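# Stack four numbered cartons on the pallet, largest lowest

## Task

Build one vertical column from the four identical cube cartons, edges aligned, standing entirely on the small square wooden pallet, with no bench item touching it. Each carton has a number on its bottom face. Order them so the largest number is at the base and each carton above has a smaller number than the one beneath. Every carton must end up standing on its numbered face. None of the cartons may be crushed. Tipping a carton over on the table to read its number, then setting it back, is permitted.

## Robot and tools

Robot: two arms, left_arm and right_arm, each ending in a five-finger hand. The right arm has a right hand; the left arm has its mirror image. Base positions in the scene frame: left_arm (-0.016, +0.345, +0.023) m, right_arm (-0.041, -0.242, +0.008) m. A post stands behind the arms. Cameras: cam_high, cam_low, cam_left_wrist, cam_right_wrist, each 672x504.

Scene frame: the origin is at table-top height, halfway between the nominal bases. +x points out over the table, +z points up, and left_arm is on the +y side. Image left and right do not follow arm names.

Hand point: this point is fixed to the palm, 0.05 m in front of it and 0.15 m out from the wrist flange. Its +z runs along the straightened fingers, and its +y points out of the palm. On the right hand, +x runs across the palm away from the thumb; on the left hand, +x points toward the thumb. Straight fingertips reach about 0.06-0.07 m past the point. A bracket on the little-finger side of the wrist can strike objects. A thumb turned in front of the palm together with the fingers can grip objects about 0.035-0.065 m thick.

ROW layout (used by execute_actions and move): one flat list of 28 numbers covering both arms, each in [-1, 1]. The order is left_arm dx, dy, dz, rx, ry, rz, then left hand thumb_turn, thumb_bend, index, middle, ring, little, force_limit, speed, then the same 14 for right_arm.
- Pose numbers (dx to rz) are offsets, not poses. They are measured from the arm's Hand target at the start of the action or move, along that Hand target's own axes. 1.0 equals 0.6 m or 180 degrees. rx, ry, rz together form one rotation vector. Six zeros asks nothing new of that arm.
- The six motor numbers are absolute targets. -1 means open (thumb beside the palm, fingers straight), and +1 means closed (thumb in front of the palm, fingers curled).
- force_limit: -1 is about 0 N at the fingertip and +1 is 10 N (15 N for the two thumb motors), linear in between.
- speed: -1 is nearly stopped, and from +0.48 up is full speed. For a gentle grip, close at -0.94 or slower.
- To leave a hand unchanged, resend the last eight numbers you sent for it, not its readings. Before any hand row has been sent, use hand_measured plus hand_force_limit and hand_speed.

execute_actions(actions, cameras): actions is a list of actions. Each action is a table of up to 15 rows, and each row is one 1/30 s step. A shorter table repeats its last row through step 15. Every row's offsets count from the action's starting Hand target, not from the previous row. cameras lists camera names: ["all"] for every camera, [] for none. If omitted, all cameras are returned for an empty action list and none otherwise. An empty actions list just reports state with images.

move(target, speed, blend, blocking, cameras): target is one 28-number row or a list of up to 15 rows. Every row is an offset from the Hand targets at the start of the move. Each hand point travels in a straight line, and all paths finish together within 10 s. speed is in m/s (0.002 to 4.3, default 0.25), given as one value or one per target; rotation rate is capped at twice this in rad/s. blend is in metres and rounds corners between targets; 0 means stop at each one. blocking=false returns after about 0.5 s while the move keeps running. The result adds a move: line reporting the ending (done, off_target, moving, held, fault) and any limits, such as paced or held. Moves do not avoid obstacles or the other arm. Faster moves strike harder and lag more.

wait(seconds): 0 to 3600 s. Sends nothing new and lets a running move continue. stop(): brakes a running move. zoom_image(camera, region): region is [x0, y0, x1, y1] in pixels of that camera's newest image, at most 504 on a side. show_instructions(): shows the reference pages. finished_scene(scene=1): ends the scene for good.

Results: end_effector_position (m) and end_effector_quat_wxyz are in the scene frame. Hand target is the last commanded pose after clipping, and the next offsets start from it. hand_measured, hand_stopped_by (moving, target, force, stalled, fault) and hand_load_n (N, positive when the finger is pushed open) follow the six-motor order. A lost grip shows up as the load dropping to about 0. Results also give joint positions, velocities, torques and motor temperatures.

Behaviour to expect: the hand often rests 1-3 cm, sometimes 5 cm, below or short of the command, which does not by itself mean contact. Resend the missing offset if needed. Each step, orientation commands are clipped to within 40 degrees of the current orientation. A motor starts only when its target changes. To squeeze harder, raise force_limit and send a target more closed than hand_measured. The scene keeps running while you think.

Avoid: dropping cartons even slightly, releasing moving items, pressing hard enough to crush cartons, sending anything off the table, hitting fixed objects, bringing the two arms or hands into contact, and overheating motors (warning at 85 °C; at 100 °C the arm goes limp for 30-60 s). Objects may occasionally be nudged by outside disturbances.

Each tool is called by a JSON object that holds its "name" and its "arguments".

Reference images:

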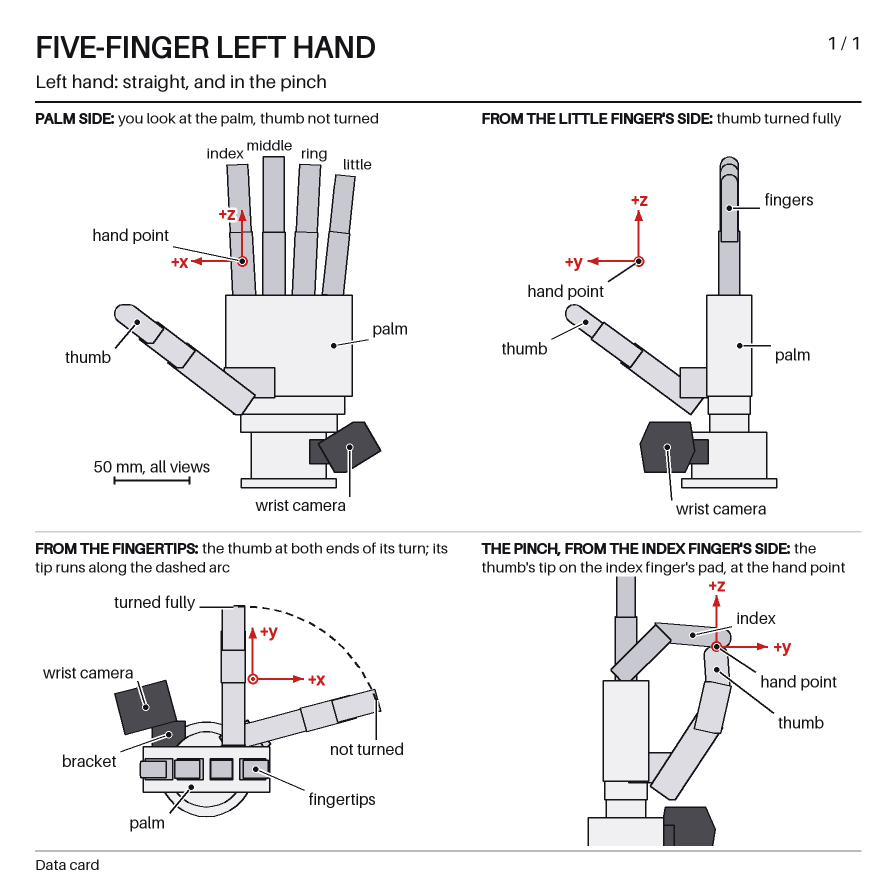

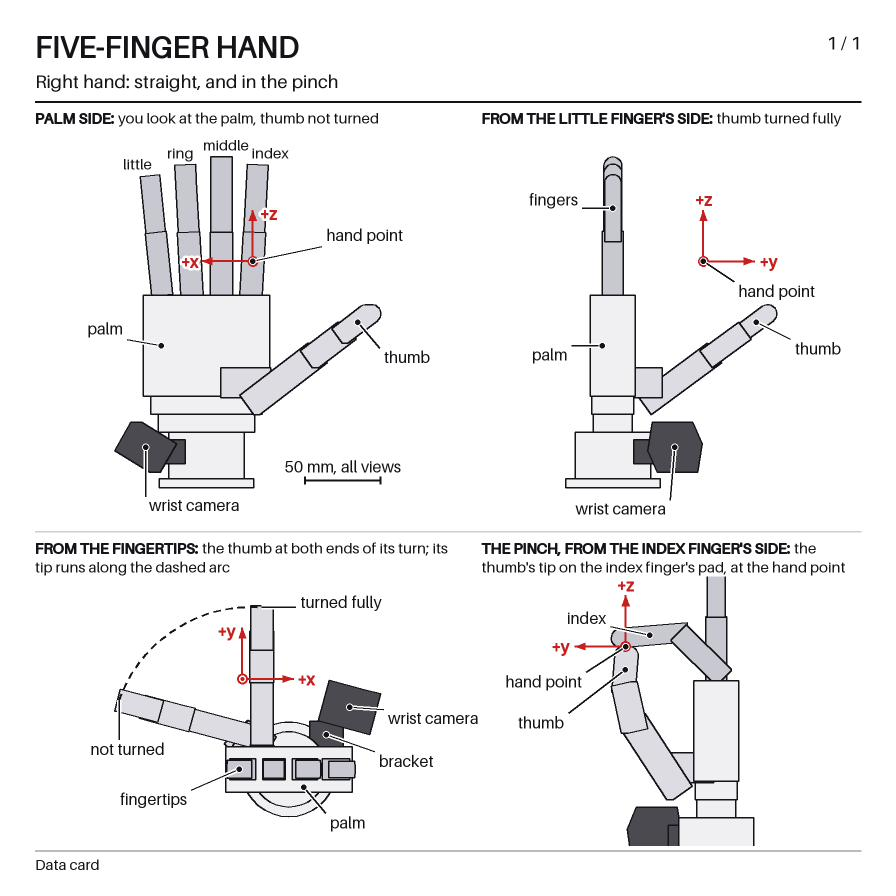

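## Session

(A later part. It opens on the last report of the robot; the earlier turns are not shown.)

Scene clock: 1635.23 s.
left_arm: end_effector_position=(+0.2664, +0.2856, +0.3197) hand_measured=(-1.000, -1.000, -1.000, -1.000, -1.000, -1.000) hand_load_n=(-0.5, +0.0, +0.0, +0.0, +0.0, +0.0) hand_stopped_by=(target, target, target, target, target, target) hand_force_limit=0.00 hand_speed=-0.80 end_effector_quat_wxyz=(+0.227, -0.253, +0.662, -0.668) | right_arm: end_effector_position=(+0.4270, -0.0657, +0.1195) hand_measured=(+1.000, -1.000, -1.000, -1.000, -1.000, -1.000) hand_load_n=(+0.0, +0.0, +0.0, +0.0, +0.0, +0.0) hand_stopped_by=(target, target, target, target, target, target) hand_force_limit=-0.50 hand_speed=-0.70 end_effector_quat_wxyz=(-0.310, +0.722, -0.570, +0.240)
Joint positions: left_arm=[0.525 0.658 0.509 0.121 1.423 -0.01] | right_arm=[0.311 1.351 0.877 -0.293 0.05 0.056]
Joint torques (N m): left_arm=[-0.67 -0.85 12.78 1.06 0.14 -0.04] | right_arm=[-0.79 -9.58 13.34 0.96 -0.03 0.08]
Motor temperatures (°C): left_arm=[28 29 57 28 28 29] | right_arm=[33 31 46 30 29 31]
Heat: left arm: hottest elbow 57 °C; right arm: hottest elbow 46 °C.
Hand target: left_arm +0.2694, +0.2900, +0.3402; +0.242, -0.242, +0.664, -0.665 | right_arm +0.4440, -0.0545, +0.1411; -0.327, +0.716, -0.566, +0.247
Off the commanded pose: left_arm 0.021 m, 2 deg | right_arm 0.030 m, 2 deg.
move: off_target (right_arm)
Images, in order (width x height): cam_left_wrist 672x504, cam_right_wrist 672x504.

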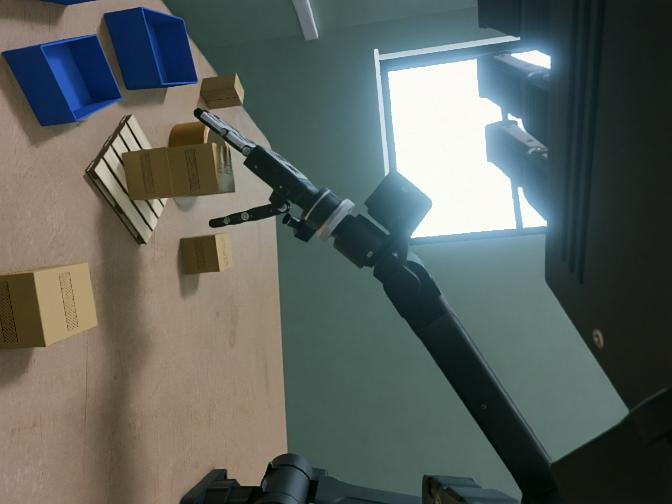

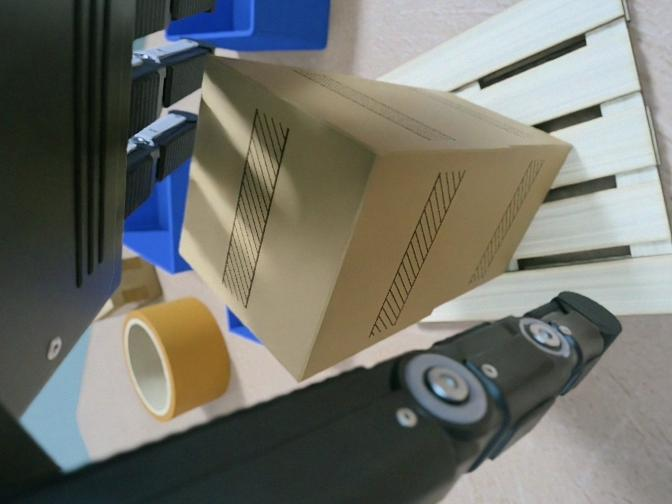

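{"name": "move", "arguments": {"target": [[0,0,0,0,0,0,-1,-1,-1,-1,-1,-1,0,-0.8,0,-0.0435,-0.0265,0,0,0,1,-1,-1,-1,-1,-1,-0.5,-0.7]], "speed": 0.04, "cameras": ["cam_right_wrist","cam_left_wrist"]}}

Scene clock: 1639.57 s.
left_arm: end_effector_position=(+0.2664, +0.2856, +0.3197) hand_measured=(-1.000, -1.000, -1.000, -1.000, -1.000, -1.000) hand_load_n=(+0.0, +0.0, +0.0, -0.5, +0.0, +0.0) hand_stopped_by=(target, target, target, target, target, target) hand_force_limit=0.00 hand_speed=-0.80 end_effector_quat_wxyz=(+0.227, -0.253, +0.662, -0.668) | right_arm: end_effector_position=(+0.4335, -0.0635, +0.1401) hand_measured=(+1.000, -1.000, -1.000, -1.000, -1.000, -1.000) hand_load_n=(+0.0, +0.0, +0.0, +0.0, +0.0, +0.0) hand_stopped_by=(target, target, target, target, target, target) hand_force_limit=-0.50 hand_speed=-0.70 end_effector_quat_wxyz=(-0.303, +0.725, -0.572, +0.235)
Joint positions: left_arm=[0.525 0.658 0.509 0.121 1.423 -0.01] | right_arm=[0.311 1.351 0.945 -0.378 0.049 0.056]
Joint torques (N m): left_arm=[-0.62 -0.79 12.82 1.05 0.14 -0.04] | right_arm=[-0.85 -11.22 13.55 0.99 -0.07 0.06]
Motor temperatures (°C): left_arm=[28 29 57 28 28 29] | right_arm=[33 31 48 30 29 31]
Heat: left arm: hottest elbow 57 °C; right arm: hottest elbow 48 °C.
Hand target: left_arm +0.2694, +0.2900, +0.3402; +0.242, -0.242, +0.664, -0.665 | right_arm +0.4494, -0.0537, +0.1711; -0.327, +0.716, -0.566, +0.247
Off the commanded pose: left_arm 0.021 m, 2 deg | right_arm 0.036 m, 3 deg.
move: off_target (right_arm)
Images, in order (width x height): cam_left_wrist 672x504, cam_right_wrist 672x504.

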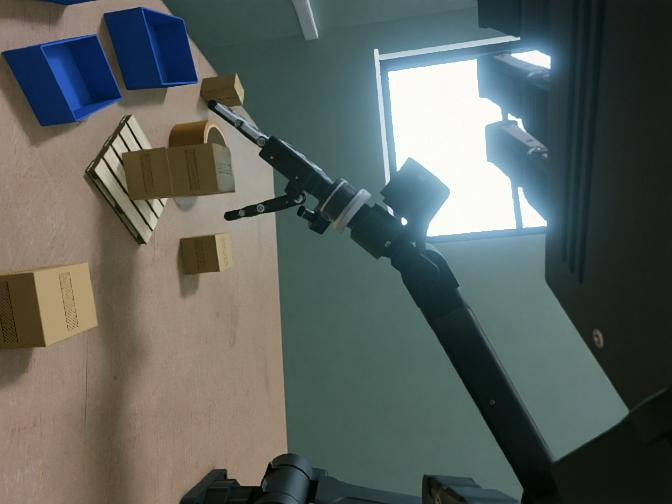

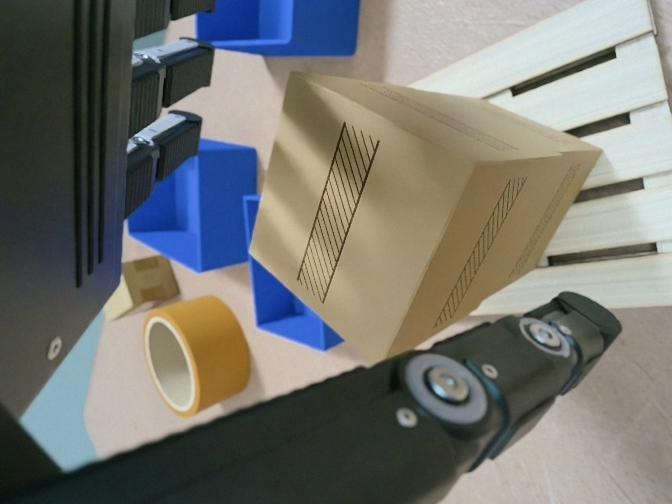

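{"name": "move", "arguments": {"target": [[0,0,0,0,0,0,-1,-1,-1,-1,-1,-1,0,-0.8,0,-0.0307,-0.0282,0,0,0,1,-1,-0.75,-0.75,-0.75,-0.75,-0.5,-0.7],[0,0,0,0,0,0,-1,-1,-1,-1,-1,-1,0,-0.8,-0.3433,0.1620,-0.1615,-0.0047,0.0031,-0.0048,1,-1,-0.75,-0.75,-0.75,-0.75,-0.5,-0.7],[0,0,0,0,0,0,-1,-1,-1,-1,-1,-1,0,-0.8,-0.3433,0.1988,-0.1277,-0.0047,0.0031,-0.0048,1,-1,-0.75,-0.75,-0.75,-0.75,-0.5,-0.7]], "speed": 0.12, "blend": 0.015, "cameras": ["cam_right_wrist","cam_left_wrist","cam_high"]}}

{"name": "zoom_image", "arguments": {"camera": "cam_high", "region": [240, 200, 340, 275]}}

{"name": "zoom_image", "arguments": {"camera": "cam_left_wrist", "region": [80, 100, 260, 240]}}

Scene clock: 1655.57 s.
left_arm: end_effector_position=(+0.2664, +0.2856, +0.3197) hand_measured=(-1.000, -1.000, -1.000, -1.000, -1.000, -1.000) hand_load_n=(+0.0, +0.0, +0.0, -0.5, +0.0, +0.0) hand_stopped_by=(target, target, target, target, target, target) hand_force_limit=0.00 hand_speed=-0.80 end_effector_quat_wxyz=(+0.227, -0.253, +0.662, -0.668) | right_arm: end_effector_position=(+0.2650, +0.1061, +0.1286) hand_measured=(+1.000, -1.000, -0.750, -0.750, -0.750, -0.750) hand_load_n=(+0.0, +0.0, +0.0, +0.0, +0.0, +0.0) hand_stopped_by=(target, target, target, target, target, target) hand_force_limit=-0.50 hand_speed=-0.70 end_effector_quat_wxyz=(-0.303, +0.729, -0.561, +0.251)
Joint positions: left_arm=[0.525 0.658 0.509 0.121 1.423 -0.01] | right_arm=[0.943 1.268 0.85 -0.487 0.497 0.509]
Joint torques (N m): left_arm=[-0.73 -0.85 12.78 1.03 0.13 -0.03] | right_arm=[-0.67 -8.64 10.03 1.59 0.44 0.1]
Motor temperatures (°C): left_arm=[28 29 57 28 28 29] | right_arm=[33 31 51 30 29 31]
Heat: left arm: hottest elbow 57 °C; right arm: hottest elbow 51 °C.
Hand target: left_arm +0.2694, +0.2900, +0.3402; +0.242, -0.242, +0.664, -0.665 | right_arm +0.2675, +0.1143, +0.1363; -0.317, +0.721, -0.564, +0.248
Off the commanded pose: left_arm 0.021 m, 2 deg | right_arm 0.012 m, 2 deg.
move: off_target (right_arm); blend cut to 0.0125 m at target 1
Images, in order (width x height): cam_high 672x504, cam_left_wrist 672x504, cam_right_wrist 672x504.

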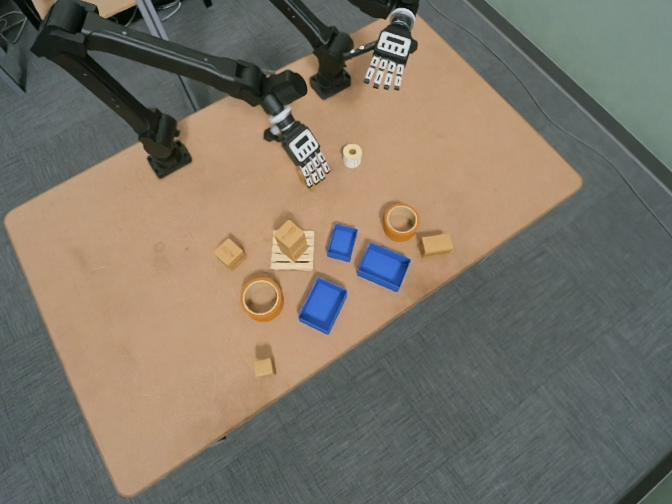

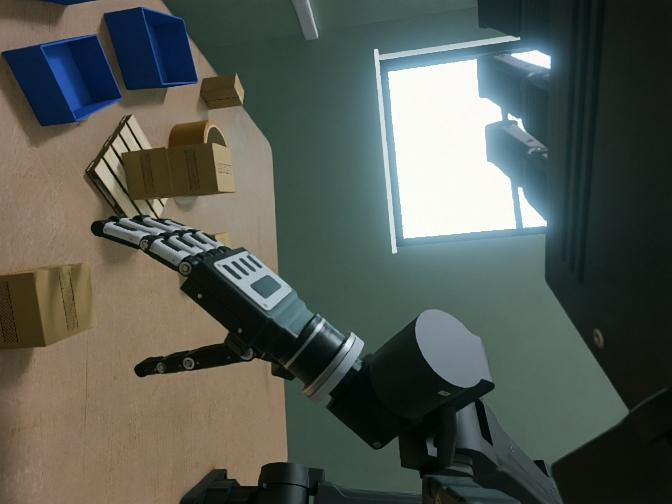

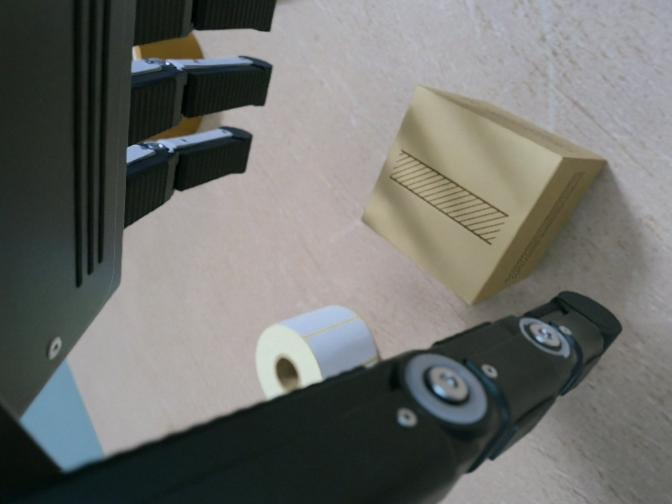

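Scaled by 5.040 from the camera's image (finer frame: 960x720).

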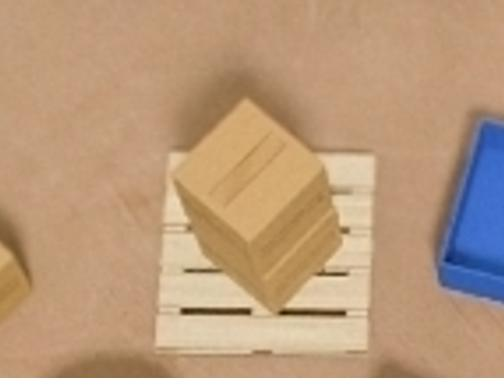

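Scaled by 2.800 from the camera's image (finer frame: 960x720).

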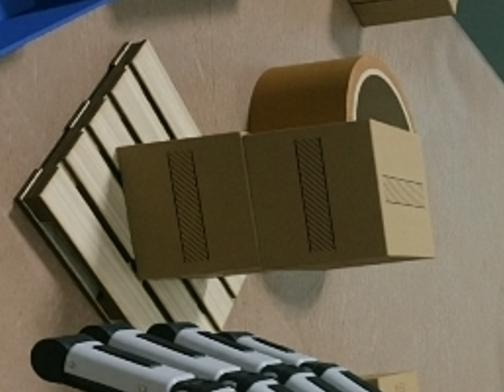

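{"name": "zoom_image", "arguments": {"camera": "cam_high", "region": [268, 214, 316, 270]}}

{"name": "zoom_image", "arguments": {"camera": "cam_left_wrist", "region": [115, 135, 240, 210]}}

Scaled by 9.000 from the camera's image (finer frame: 960x720).

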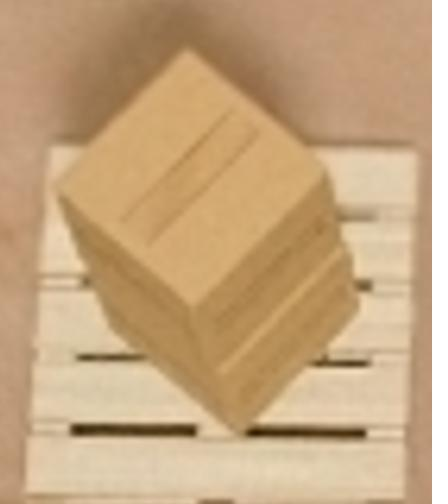

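Scaled by 4.032 from the camera's image (finer frame: 960x720).

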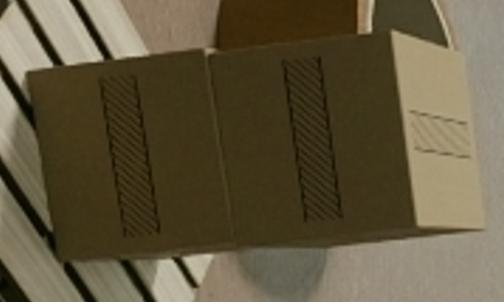

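{"name": "move", "arguments": {"target": [[0,0,0,0,0,0,-1,-1,-1,-1,-1,-1,0,-0.8,-0.0022,0.0714,0.0603,0,0,0,1,-1,-0.75,-0.75,-0.75,-0.75,-0.5,-0.7]], "speed": 0.07, "cameras": ["cam_right_wrist"]}}

Scene clock: 1683.93 s.
left_arm: end_effector_position=(+0.2664, +0.2856, +0.3197) hand_measured=(-1.000, -1.000, -1.000, -1.000, -1.000, -1.000) hand_load_n=(+0.0, +0.0, +0.0, +0.0, +0.0, +0.0) hand_stopped_by=(target, target, target, target, target, target) hand_force_limit=0.00 hand_speed=-0.80 end_effector_quat_wxyz=(+0.227, -0.253, +0.662, -0.668) | right_arm: end_effector_position=(+0.2649, +0.1071, +0.0772) hand_measured=(+1.000, -1.000, -0.750, -0.750, -0.750, -0.750) hand_load_n=(+0.0, +0.0, +0.0, +0.0, +0.0, +0.0) hand_stopped_by=(target, target, target, target, target, target) hand_force_limit=-0.50 hand_speed=-0.70 end_effector_quat_wxyz=(-0.307, +0.726, -0.562, +0.251)
Joint positions: left_arm=[0.525 0.658 0.509 0.121 1.423 -0.01] | right_arm=[0.946 1.343 0.76 -0.315 0.501 0.515]
Joint velocities: left_arm=[-0.005 -0.005 0.002 0.012 -0.154 -0.037] | right_arm=[within noise]
Joint torques (N m): left_arm=[-0.67 -0.85 12.78 1.03 0.14 -0.03] | right_arm=[-0.62 -8.47 8.94 1.63 0.44 0.09]
Motor temperatures (°C): left_arm=[28 29 57 28 28 29] | right_arm=[33 31 50 30 29 31]
Heat: left arm: hottest elbow 57 °C; right arm: hottest elbow 50 °C.
Hand target: left_arm +0.2694, +0.2900, +0.3402; +0.242, -0.242, +0.664, -0.665 | right_arm +0.2650, +0.1149, +0.0802; -0.317, +0.721, -0.564, +0.249
Off the commanded pose: left_arm 0.021 m, 2 deg | right_arm 0.008 m, 1 deg.
move: done

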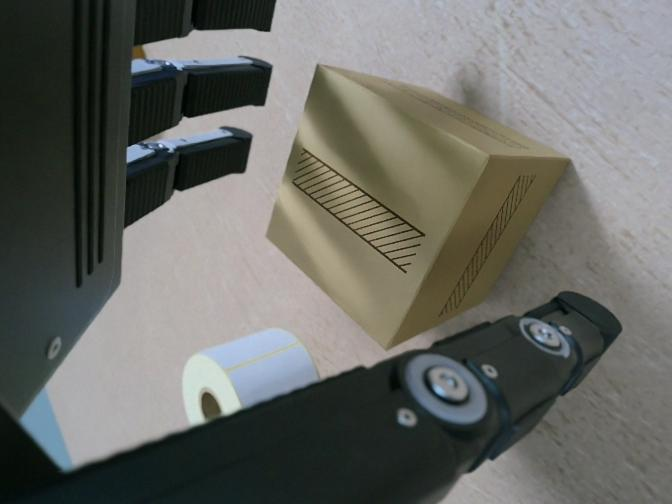

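{"name": "move", "arguments": {"target": [[0,0,0,0,0,0,-1,-1,-1,-1,-1,-1,0,-0.8,0,0.0304,0.0211,0,0,0,1,-1,-0.75,-0.75,-0.75,-0.75,-0.5,-0.7]], "speed": 0.05, "cameras": ["cam_right_wrist"]}}

Scene clock: 1690.77 s.
left_arm: end_effector_position=(+0.2664, +0.2856, +0.3197) hand_measured=(-1.000, -1.000, -1.000, -1.000, -1.000, -1.000) hand_load_n=(-0.5, +0.0, +0.0, +0.0, +0.0, +0.0) hand_stopped_by=(target, target, target, target, target, target) hand_force_limit=0.00 hand_speed=-0.80 end_effector_quat_wxyz=(+0.227, -0.253, +0.662, -0.668) | right_arm: end_effector_position=(+0.2629, +0.1057, +0.0553) hand_measured=(+1.000, -1.000, -0.750, -0.750, -0.750, -0.750) hand_load_n=(+0.0, +0.0, +0.0, +0.0, +0.0, +0.0) hand_stopped_by=(target, target, target, target, target, target) hand_force_limit=-0.50 hand_speed=-0.70 end_effector_quat_wxyz=(-0.307, +0.725, -0.563, +0.251)
Joint positions: left_arm=[0.525 0.658 0.509 0.121 1.423 -0.01] | right_arm=[0.949 1.379 0.724 -0.246 0.504 0.52]
Joint torques (N m): left_arm=[-0.67 -0.79 12.78 1.05 0.14 -0.04] | right_arm=[-0.26 -8.76 8.54 1.48 0.47 0.08]
Motor temperatures (°C): left_arm=[28 29 57 28 28 29] | right_arm=[33 31 49 30 29 31]
Heat: left arm: hottest elbow 57 °C; right arm: hottest elbow 49 °C.
Hand target: left_arm +0.2694, +0.2900, +0.3402; +0.242, -0.242, +0.664, -0.665 | right_arm +0.2622, +0.1142, +0.0582; -0.317, +0.721, -0.564, +0.249
Off the commanded pose: left_arm 0.021 m, 2 deg | right_arm 0.009 m, 1 deg.
move: done

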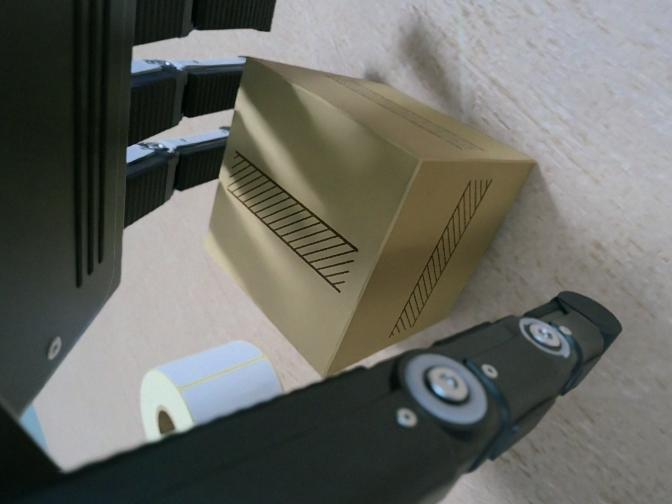

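{"name": "move", "arguments": {"target": [[0,0,0,0,0,0,-1,-1,-1,-1,-1,-1,0,-0.8,0,0.0012,0.0010,0,0,0,1,-0.75,-0.5,-0.5,-0.65,-0.65,-0.5,-0.85]]}}

{"name": "move", "arguments": {"target": [[0,0,0,0,0,0,-1,-1,-1,-1,-1,-1,0,-0.8,0,0,0,0,0,0,1,-0.2,-0.5,-0.5,-0.65,-0.65,-0.5,-0.92]], "cameras": ["cam_right_wrist"]}}

Scene clock: 1708.47 s.
left_arm: end_effector_position=(+0.2664, +0.2856, +0.3197) hand_measured=(-1.000, -1.000, -1.000, -1.000, -1.000, -1.000) hand_load_n=(-0.5, +0.0, +0.0, +0.0, +0.0, +0.0) hand_stopped_by=(target, target, target, target, target, target) hand_force_limit=0.00 hand_speed=-0.80 end_effector_quat_wxyz=(+0.227, -0.253, +0.662, -0.668) | right_arm: end_effector_position=(+0.2633, +0.1063, +0.0557) hand_measured=(+1.000, -0.750, -0.500, -0.500, -0.650, -0.650) hand_load_n=(+0.0, +0.5, +0.0, +0.0, +0.0, +0.0) hand_stopped_by=(target, target, target, target, target, target) hand_force_limit=-0.50 hand_speed=-0.85 end_effector_quat_wxyz=(-0.308, +0.725, -0.563, +0.251)
Joint positions: left_arm=[0.525 0.658 0.509 0.121 1.423 -0.01] | right_arm=[0.949 1.379 0.724 -0.242 0.504 0.52]
Joint torques (N m): left_arm=[-0.62 -0.85 12.78 1.06 0.14 -0.03] | right_arm=[-0.38 -8.47 8.43 1.58 0.45 0.1]
Motor temperatures (°C): left_arm=[28 29 57 28 28 29] | right_arm=[33 31 47 30 30 31]
Heat: left arm: hottest elbow 57 °C; right arm: hottest elbow 47 °C.
Hand target: left_arm +0.2694, +0.2900, +0.3402; +0.242, -0.242, +0.664, -0.665 | right_arm +0.2621, +0.1141, +0.0572; -0.317, +0.721, -0.563, +0.249
Off the commanded pose: left_arm 0.021 m, 2 deg | right_arm 0.008 m, 1 deg.
move: done

Scene clock: 1712.00 s.
left_arm: end_effector_position=(+0.2664, +0.2856, +0.3197) hand_measured=(-1.000, -1.000, -1.000, -1.000, -1.000, -1.000) hand_load_n=(-0.5, +0.0, +0.0, +0.0, -0.5, +0.0) hand_stopped_by=(target, target, target, target, target, target) hand_force_limit=0.00 hand_speed=-0.80 end_effector_quat_wxyz=(+0.227, -0.253, +0.662, -0.668) | right_arm: end_effector_position=(+0.2629, +0.1066, +0.0557) hand_measured=(+1.000, -0.372, -0.500, -0.500, -0.650, -0.650) hand_load_n=(+0.0, +4.0, +1.0, +1.0, +0.0, -0.5) hand_stopped_by=(target, force, target, target, target, target) hand_force_limit=-0.50 hand_speed=-0.92 end_effector_quat_wxyz=(-0.308, +0.725, -0.563, +0.251)
Joint positions: left_arm=[0.525 0.658 0.509 0.121 1.423 -0.01] | right_arm=[0.95 1.379 0.724 -0.242 0.504 0.52]
Joint torques (N m): left_arm=[-0.62 -0.79 12.78 1.05 0.14 -0.03] | right_arm=[0.03 -8.7 8.42 1.61 0.43 0.11]
Motor temperatures (°C): left_arm=[28 29 57 28 28 29] | right_arm=[33 31 47 30 30 31]
Heat: left arm: hottest elbow 57 °C; right arm: hottest elbow 47 °C.
Hand target: left_arm +0.2694, +0.2900, +0.3402; +0.242, -0.242, +0.664, -0.665 | right_arm +0.2620, +0.1142, +0.0572; -0.317, +0.721, -0.563, +0.249
Off the commanded pose: left_arm 0.021 m, 2 deg | right_arm 0.008 m, 1 deg.
move: done

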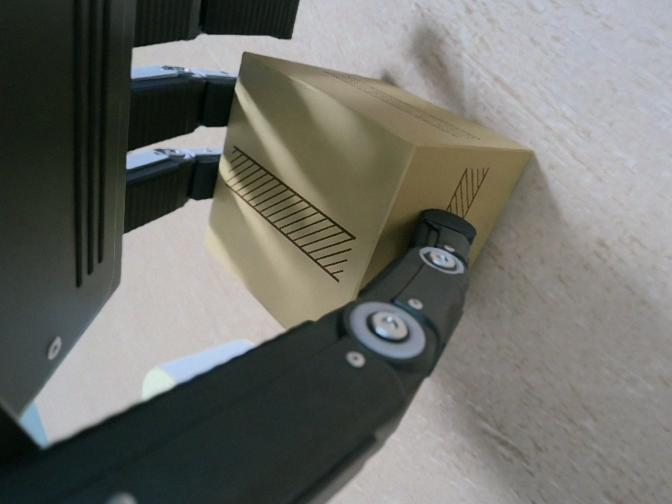

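{"name": "move", "arguments": {"target": [[0,0,0,0,0,0,-1,-1,-1,-1,-1,-1,0,-0.8,0,-0.1341,-0.1004,0,0,0,1,-0.2,-0.5,-0.5,-0.65,-0.65,-0.5,-0.92],[0,0,0,0,0,0,-1,-1,-1,-1,-1,-1,0,-0.8,0.3643,-0.3940,-0.0582,0,0,0,1,-0.2,-0.5,-0.5,-0.65,-0.65,-0.5,-0.92]], "speed": 0.1, "blend": 0.02, "cameras": ["cam_right_wrist","cam_left_wrist"]}}

Scene clock: 1727.23 s.
left_arm: end_effector_position=(+0.2664, +0.2856, +0.3197) hand_measured=(-1.000, -1.000, -1.000, -1.000, -1.000, -1.000) hand_load_n=(+0.0, +0.0, +0.0, +0.0, -0.5, -0.5) hand_stopped_by=(target, target, target, target, target, target) hand_force_limit=0.00 hand_speed=-0.80 end_effector_quat_wxyz=(+0.227, -0.253, +0.662, -0.668) | right_arm: end_effector_position=(+0.4275, -0.0673, +0.2267) hand_measured=(+1.000, -0.372, -0.500, -0.500, -0.650, -0.650) hand_load_n=(+0.0, +3.5, +1.0, +1.0, +0.0, +0.0) hand_stopped_by=(target, force, target, target, target, target) hand_force_limit=-0.50 hand_speed=-0.92 end_effector_quat_wxyz=(-0.299, +0.727, -0.572, +0.234)
Joint positions: left_arm=[0.525 0.658 0.509 0.121 1.423 -0.01] | right_arm=[0.307 1.27 1.112 -0.635 0.047 0.051]
Joint torques (N m): left_arm=[-0.62 -0.85 12.79 1.06 0.14 -0.03] | right_arm=[-1.9 -9.35 14.84 1.01 -0.07 -0.11]
Motor temperatures (°C): left_arm=[28 29 57 28 28 29] | right_arm=[33 31 47 30 30 31]
Heat: left arm: hottest elbow 57 °C; right arm: hottest elbow 47 °C.
Hand target: left_arm +0.2694, +0.2900, +0.3402; +0.242, -0.242, +0.664, -0.665 | right_arm +0.4448, -0.0653, +0.2555; -0.317, +0.721, -0.564, +0.249
Off the commanded pose: left_arm 0.021 m, 2 deg | right_arm 0.034 m, 3 deg.
move: off_target (right_arm)
Images, in order (width x height): cam_left_wrist 672x504, cam_right_wrist 672x504.

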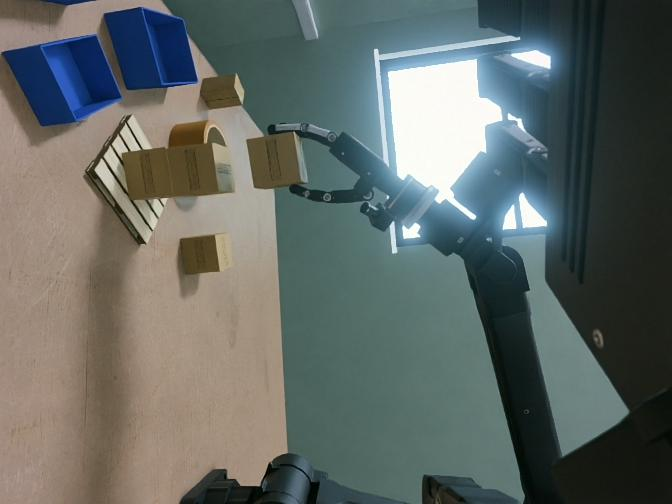

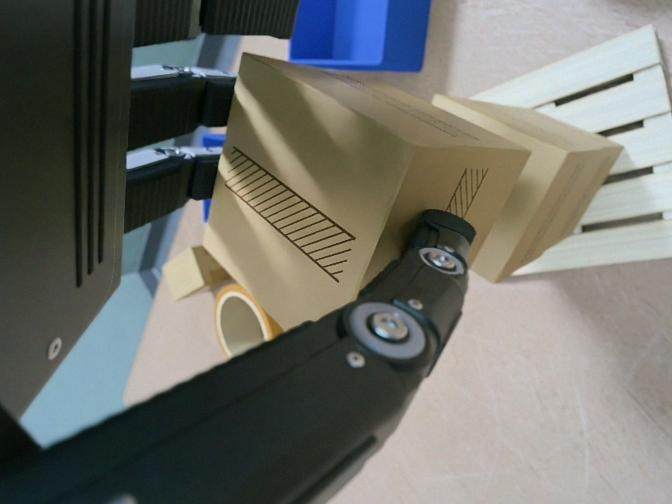

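{"name": "move", "arguments": {"target": [[0,0,0,0,0,0,-1,-1,-1,-1,-1,-1,0,-0.8,-0.0045,0.0728,0.05,0,0,0,1,-0.2,-0.5,-0.5,-0.65,-0.65,-0.5,-0.92]], "speed": 0.06, "cameras": ["cam_right_wrist","cam_left_wrist"]}}

{"name": "zoom_image", "arguments": {"camera": "cam_left_wrist", "region": [160, 120, 310, 220]}}

{"name": "zoom_image", "arguments": {"camera": "cam_right_wrist", "region": [400, 80, 620, 240]}}

Scene clock: 1735.90 s.
left_arm: end_effector_position=(+0.2664, +0.2856, +0.3197) hand_measured=(-1.000, -1.000, -1.000, -1.000, -1.000, -1.000) hand_load_n=(+0.0, +0.0, -0.5, +0.0, +0.0, +0.0) hand_stopped_by=(target, target, target, target, target, target) hand_force_limit=0.00 hand_speed=-0.80 end_effector_quat_wxyz=(+0.227, -0.253, +0.662, -0.668) | right_arm: end_effector_position=(+0.4298, -0.0668, +0.1952) hand_measured=(+1.000, -0.372, -0.500, -0.500, -0.650, -0.650) hand_load_n=(+0.0, +3.5, +1.0, +0.5, +0.0, +0.0) hand_stopped_by=(target, force, target, target, target, target) hand_force_limit=-0.50 hand_speed=-0.92 end_effector_quat_wxyz=(-0.307, +0.724, -0.569, +0.240)
Joint positions: left_arm=[0.525 0.658 0.509 0.121 1.423 -0.01] | right_arm=[0.307 1.282 1.029 -0.518 0.048 0.05]
Joint torques (N m): left_arm=[-0.67 -0.85 12.79 1.02 0.13 -0.03] | right_arm=[-1.32 -9.47 10.7 1.88 0.08 -0.09]
Motor temperatures (°C): left_arm=[28 29 57 28 28 29] | right_arm=[33 31 48 30 29 31]
Heat: left arm: hottest elbow 57 °C; right arm: hottest elbow 48 °C.
Hand target: left_arm +0.2694, +0.2900, +0.3402; +0.242, -0.242, +0.664, -0.665 | right_arm +0.4370, -0.0646, +0.2030; -0.317, +0.721, -0.563, +0.249
Off the commanded pose: left_arm 0.021 m, 2 deg | right_arm 0.011 m, 2 deg.
move: off_target (right_arm)
Images, in order (width x height): cam_left_wrist 672x504, cam_right_wrist 672x504.

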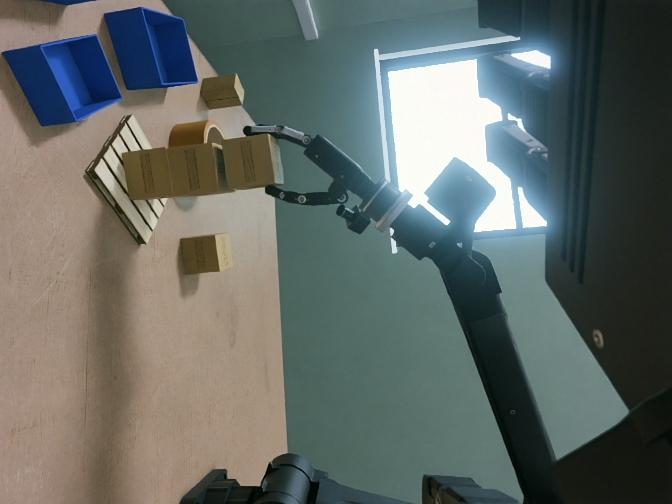

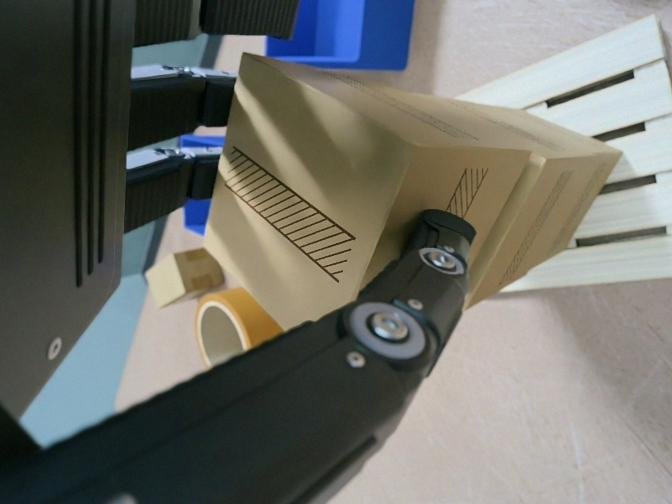

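Scaled by 3.360 from the camera's image (finer frame: 960x720).

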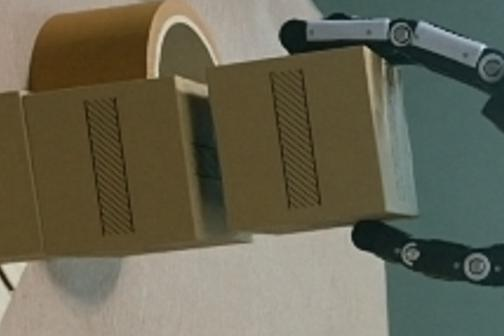

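Scaled by 2.291 from the camera's image (finer frame: 960x720).

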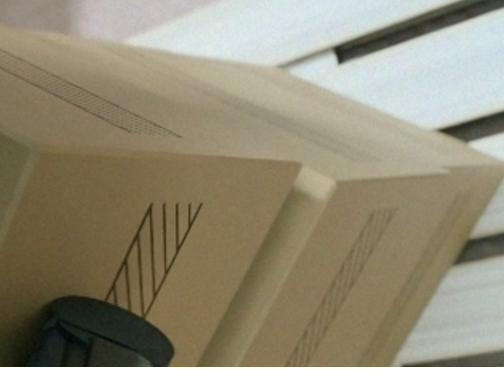

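{"name": "move", "arguments": {"target": [[0,0,0,0,0,0,-1,-1,-1,-1,-1,-1,0,-0.8,-0.0158,-0.0072,-0.0021,0.0052,0.0033,-0.0052,1,-0.2,-0.5,-0.5,-0.65,-0.65,-0.5,-0.92]], "speed": 0.03, "cameras": ["cam_right_wrist","cam_left_wrist"]}}

{"name": "zoom_image", "arguments": {"camera": "cam_left_wrist", "region": [160, 120, 310, 220]}}

{"name": "zoom_image", "arguments": {"camera": "cam_right_wrist", "region": [400, 80, 620, 240]}}

Scene clock: 1752.37 s.
left_arm: end_effector_position=(+0.2664, +0.2856, +0.3197) hand_measured=(-1.000, -1.000, -1.000, -1.000, -1.000, -1.000) hand_load_n=(+0.0, +0.0, +0.0, +0.0, -0.5, +0.0) hand_stopped_by=(target, target, target, target, target, target) hand_force_limit=0.00 hand_speed=-0.80 end_effector_quat_wxyz=(+0.227, -0.253, +0.662, -0.668) | right_arm: end_effector_position=(+0.4301, -0.0615, +0.1960) hand_measured=(+1.000, -0.372, -0.500, -0.500, -0.650, -0.650) hand_load_n=(+0.0, +4.0, +1.0, +1.0, +0.0, +0.0) hand_stopped_by=(target, force, target, target, target, target) hand_force_limit=-0.50 hand_speed=-0.92 end_effector_quat_wxyz=(-0.304, +0.725, -0.565, +0.251)
Joint positions: left_arm=[0.525 0.658 0.509 0.121 1.423 -0.01] | right_arm=[0.33 1.282 1.029 -0.51 0.081 0.05]
Joint torques (N m): left_arm=[-0.62 -0.85 12.79 1.05 0.14 -0.04] | right_arm=[-0.38 -9.93 11.03 2 0.16 -0.05]
Motor temperatures (°C): left_arm=[28 29 57 28 28 29] | right_arm=[33 30 50 30 29 31]
Heat: left arm: hottest elbow 57 °C; right arm: hottest elbow 50 °C.
Hand target: left_arm +0.2694, +0.2900, +0.3402; +0.242, -0.242, +0.664, -0.665 | right_arm +0.4366, -0.0548, +0.2070; -0.318, +0.722, -0.557, +0.259
Off the commanded pose: left_arm 0.021 m, 2 deg | right_arm 0.014 m, 2 deg.
move: off_target (right_arm)
Images, in order (width x height): cam_left_wrist 672x504, cam_right_wrist 672x504.

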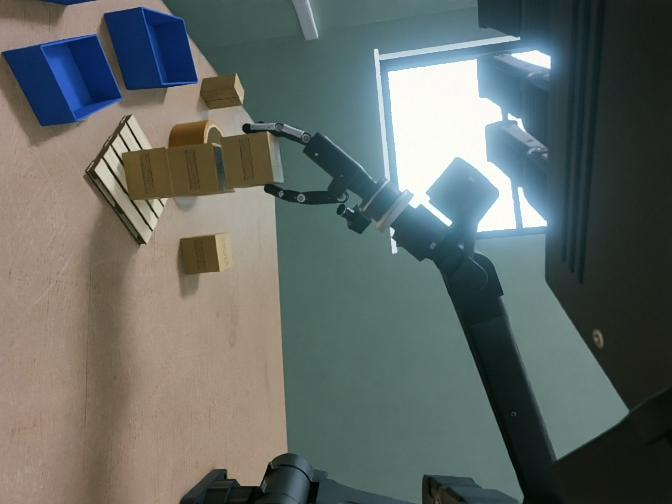

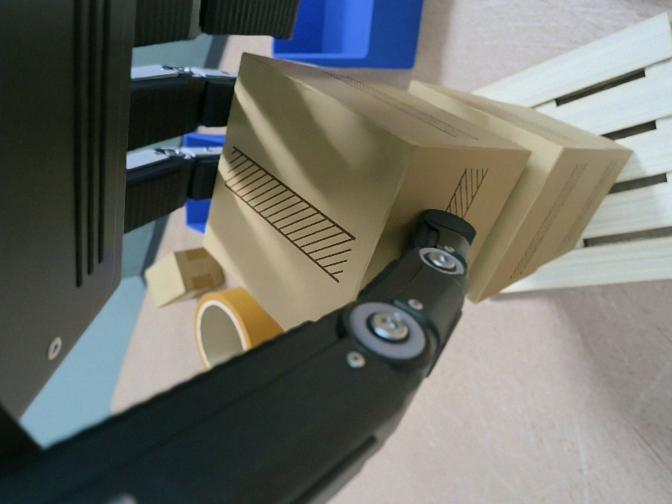

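Scaled by 3.360 from the camera's image (finer frame: 960x720).

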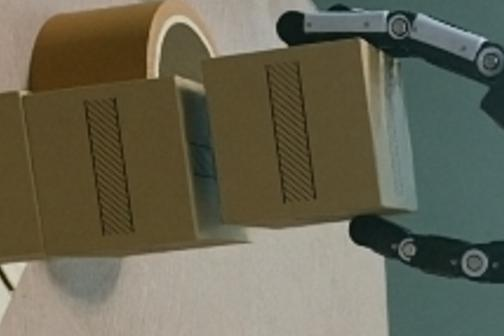

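Scaled by 2.291 from the camera's image (finer frame: 960x720).

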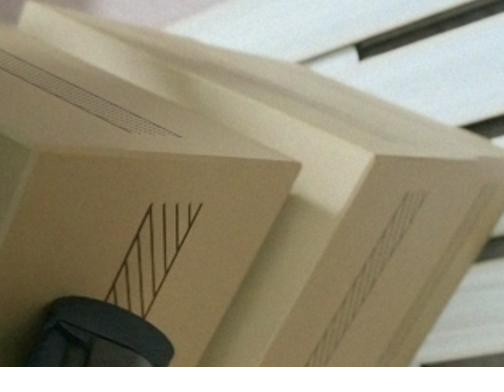

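{"name": "move", "arguments": {"target": [[0,0,0,0,0,0,-1,-1,-1,-1,-1,-1,0,-0.8,0.0067,0.0139,0.0071,0,0,0,1,-0.2,-0.5,-0.5,-0.65,-0.65,-0.5,-0.92]], "speed": 0.03, "cameras": ["cam_right_wrist","cam_left_wrist"]}}

{"name": "zoom_image", "arguments": {"camera": "cam_left_wrist", "region": [160, 120, 310, 220]}}

{"name": "zoom_image", "arguments": {"camera": "cam_right_wrist", "region": [400, 80, 620, 240]}}

Scene clock: 1768.07 s.
left_arm: end_effector_position=(+0.2664, +0.2856, +0.3197) hand_measured=(-1.000, -1.000, -1.000, -1.000, -1.000, -1.000) hand_load_n=(+0.0, +0.5, +0.0, +0.0, +0.0, +0.0) hand_stopped_by=(target, target, target, target, target, target) hand_force_limit=0.00 hand_speed=-0.80 end_effector_quat_wxyz=(+0.227, -0.253, +0.662, -0.668) | right_arm: end_effector_position=(+0.4286, -0.0616, +0.1886) hand_measured=(+1.000, -0.372, -0.500, -0.500, -0.650, -0.650) hand_load_n=(+0.0, +3.5, +1.0, +1.0, +0.0, +0.0) hand_stopped_by=(target, force, target, target, target, target) hand_force_limit=-0.50 hand_speed=-0.92 end_effector_quat_wxyz=(-0.306, +0.724, -0.565, +0.251)
Joint positions: left_arm=[0.525 0.658 0.509 0.121 1.423 -0.01] | right_arm=[0.33 1.282 1.007 -0.485 0.079 0.05]
Joint torques (N m): left_arm=[-0.67 -0.79 12.82 1.06 0.14 -0.03] | right_arm=[-1.38 -9.88 10.7 1.98 -0.03 -0.12]
Motor temperatures (°C): left_arm=[28 29 58 28 28 29] | right_arm=[33 30 51 30 29 31]
Heat: left arm: hottest elbow 58 °C; right arm: hottest elbow 51 °C.
Hand target: left_arm +0.2694, +0.2900, +0.3402; +0.242, -0.242, +0.664, -0.665 | right_arm +0.4353, -0.0595, +0.1981; -0.318, +0.722, -0.557, +0.259
Off the commanded pose: left_arm 0.021 m, 2 deg | right_arm 0.012 m, 2 deg.
move: off_target (right_arm)
Images, in order (width x height): cam_left_wrist 672x504, cam_right_wrist 672x504.

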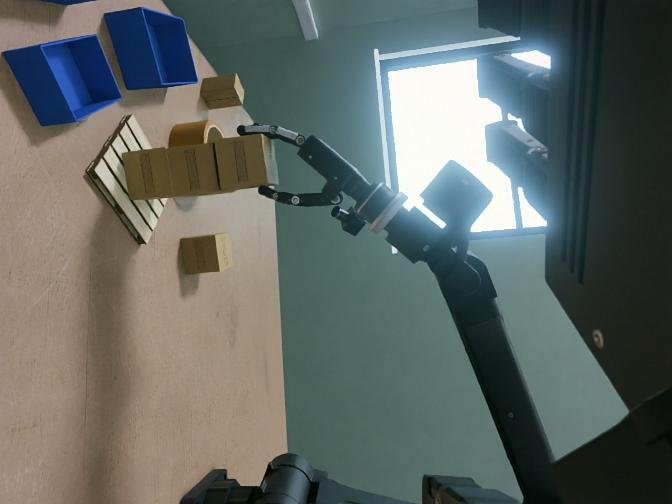

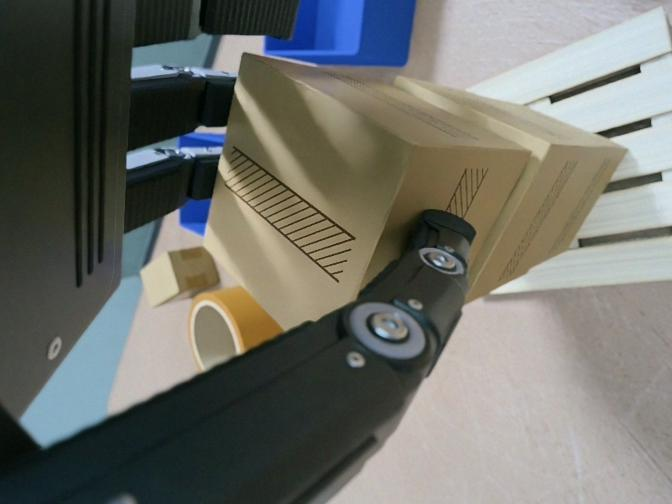

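Scaled by 3.360 from the camera's image (finer frame: 960x720).

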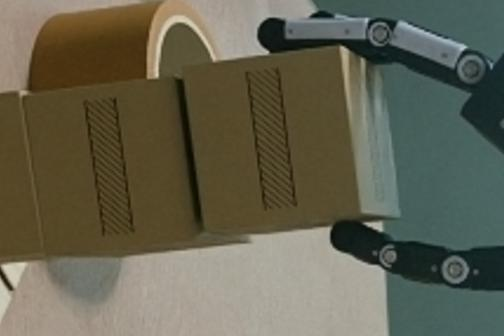

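Scaled by 2.291 from the camera's image (finer frame: 960x720).

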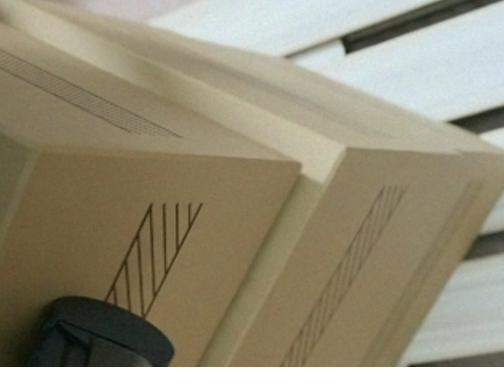

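{"name": "move", "arguments": {"target": [[0,0,0,0,0,0,-1,-1,-1,-1,-1,-1,0,-0.8,0.0142,-0.0017,-0.0055,0,0,0,1,-0.2,-0.5,-0.5,-0.65,-0.65,-0.5,-0.92]], "speed": 0.03, "cameras": ["cam_right_wrist","cam_left_wrist"]}}

{"name": "zoom_image", "arguments": {"camera": "cam_left_wrist", "region": [160, 120, 310, 220]}}

{"name": "zoom_image", "arguments": {"camera": "cam_right_wrist", "region": [400, 80, 620, 240]}}

Scene clock: 1779.33 s.
left_arm: end_effector_position=(+0.2664, +0.2856, +0.3197) hand_measured=(-1.000, -1.000, -1.000, -1.000, -1.000, -1.000) hand_load_n=(+0.0, +0.0, +0.0, +0.0, +0.0, +0.0) hand_stopped_by=(target, target, target, target, target, target) hand_force_limit=0.00 hand_speed=-0.80 end_effector_quat_wxyz=(+0.227, -0.253, +0.662, -0.668) | right_arm: end_effector_position=(+0.4292, -0.0641, +0.1886) hand_measured=(+1.000, -0.372, -0.500, -0.500, -0.650, -0.650) hand_load_n=(+0.0, +4.0, +0.5, +1.0, +0.0, +0.0) hand_stopped_by=(target, force, target, target, target, target) hand_force_limit=-0.50 hand_speed=-0.92 end_effector_quat_wxyz=(-0.308, +0.727, -0.562, +0.249)
Joint positions: left_arm=[0.525 0.658 0.509 0.121 1.423 -0.01] | right_arm=[0.32 1.282 1.007 -0.485 0.064 0.039]
Joint torques (N m): left_arm=[-0.62 -0.91 12.77 1.03 0.14 -0.04] | right_arm=[-2.26 -10.75 10.7 1.62 -0.06 -0.17]
Motor temperatures (°C): left_arm=[28 29 58 28 28 29] | right_arm=[33 30 50 30 29 31]
Heat: left arm: hottest elbow 58 °C; right arm: hottest elbow 50 °C.
Hand target: left_arm +0.2694, +0.2900, +0.3402; +0.242, -0.242, +0.664, -0.665 | right_arm +0.4358, -0.0682, +0.2012; -0.318, +0.722, -0.557, +0.260
Off the commanded pose: left_arm 0.021 m, 2 deg | right_arm 0.015 m, 2 deg.
move: off_target (right_arm)
Images, in order (width x height): cam_left_wrist 672x504, cam_right_wrist 672x504.

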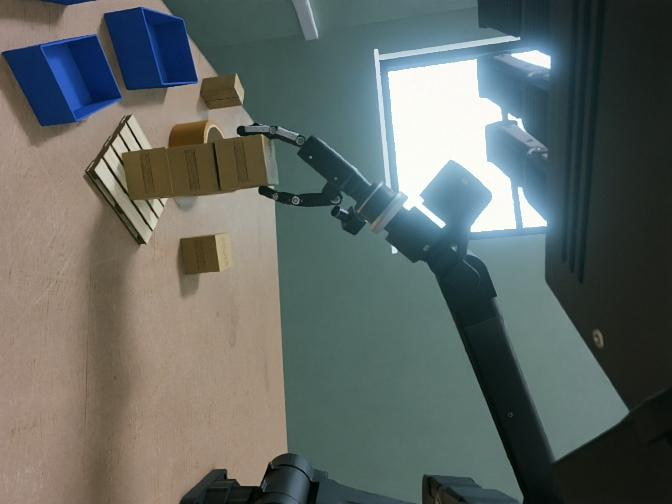

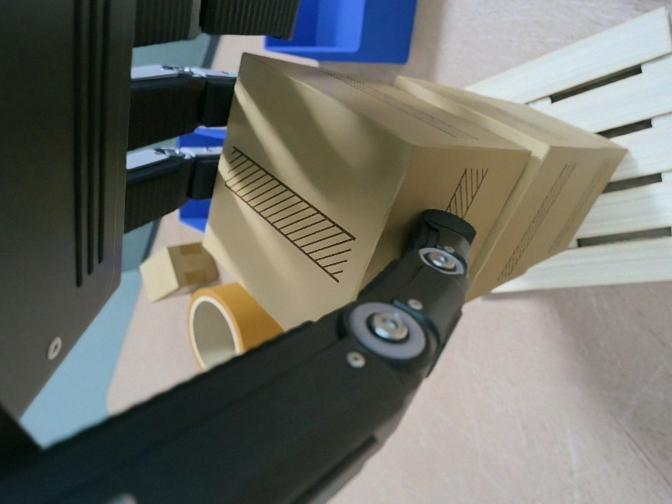

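Scaled by 3.360 from the camera's image (finer frame: 960x720).

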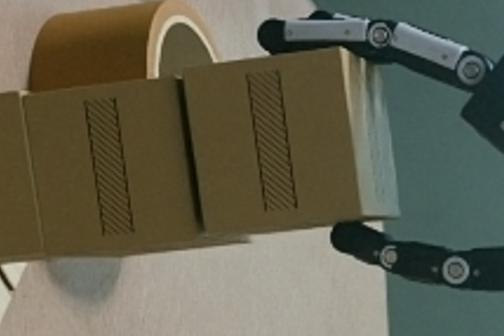

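Scaled by 2.291 from the camera's image (finer frame: 960x720).

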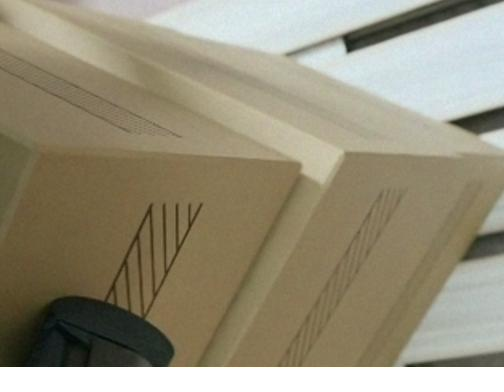

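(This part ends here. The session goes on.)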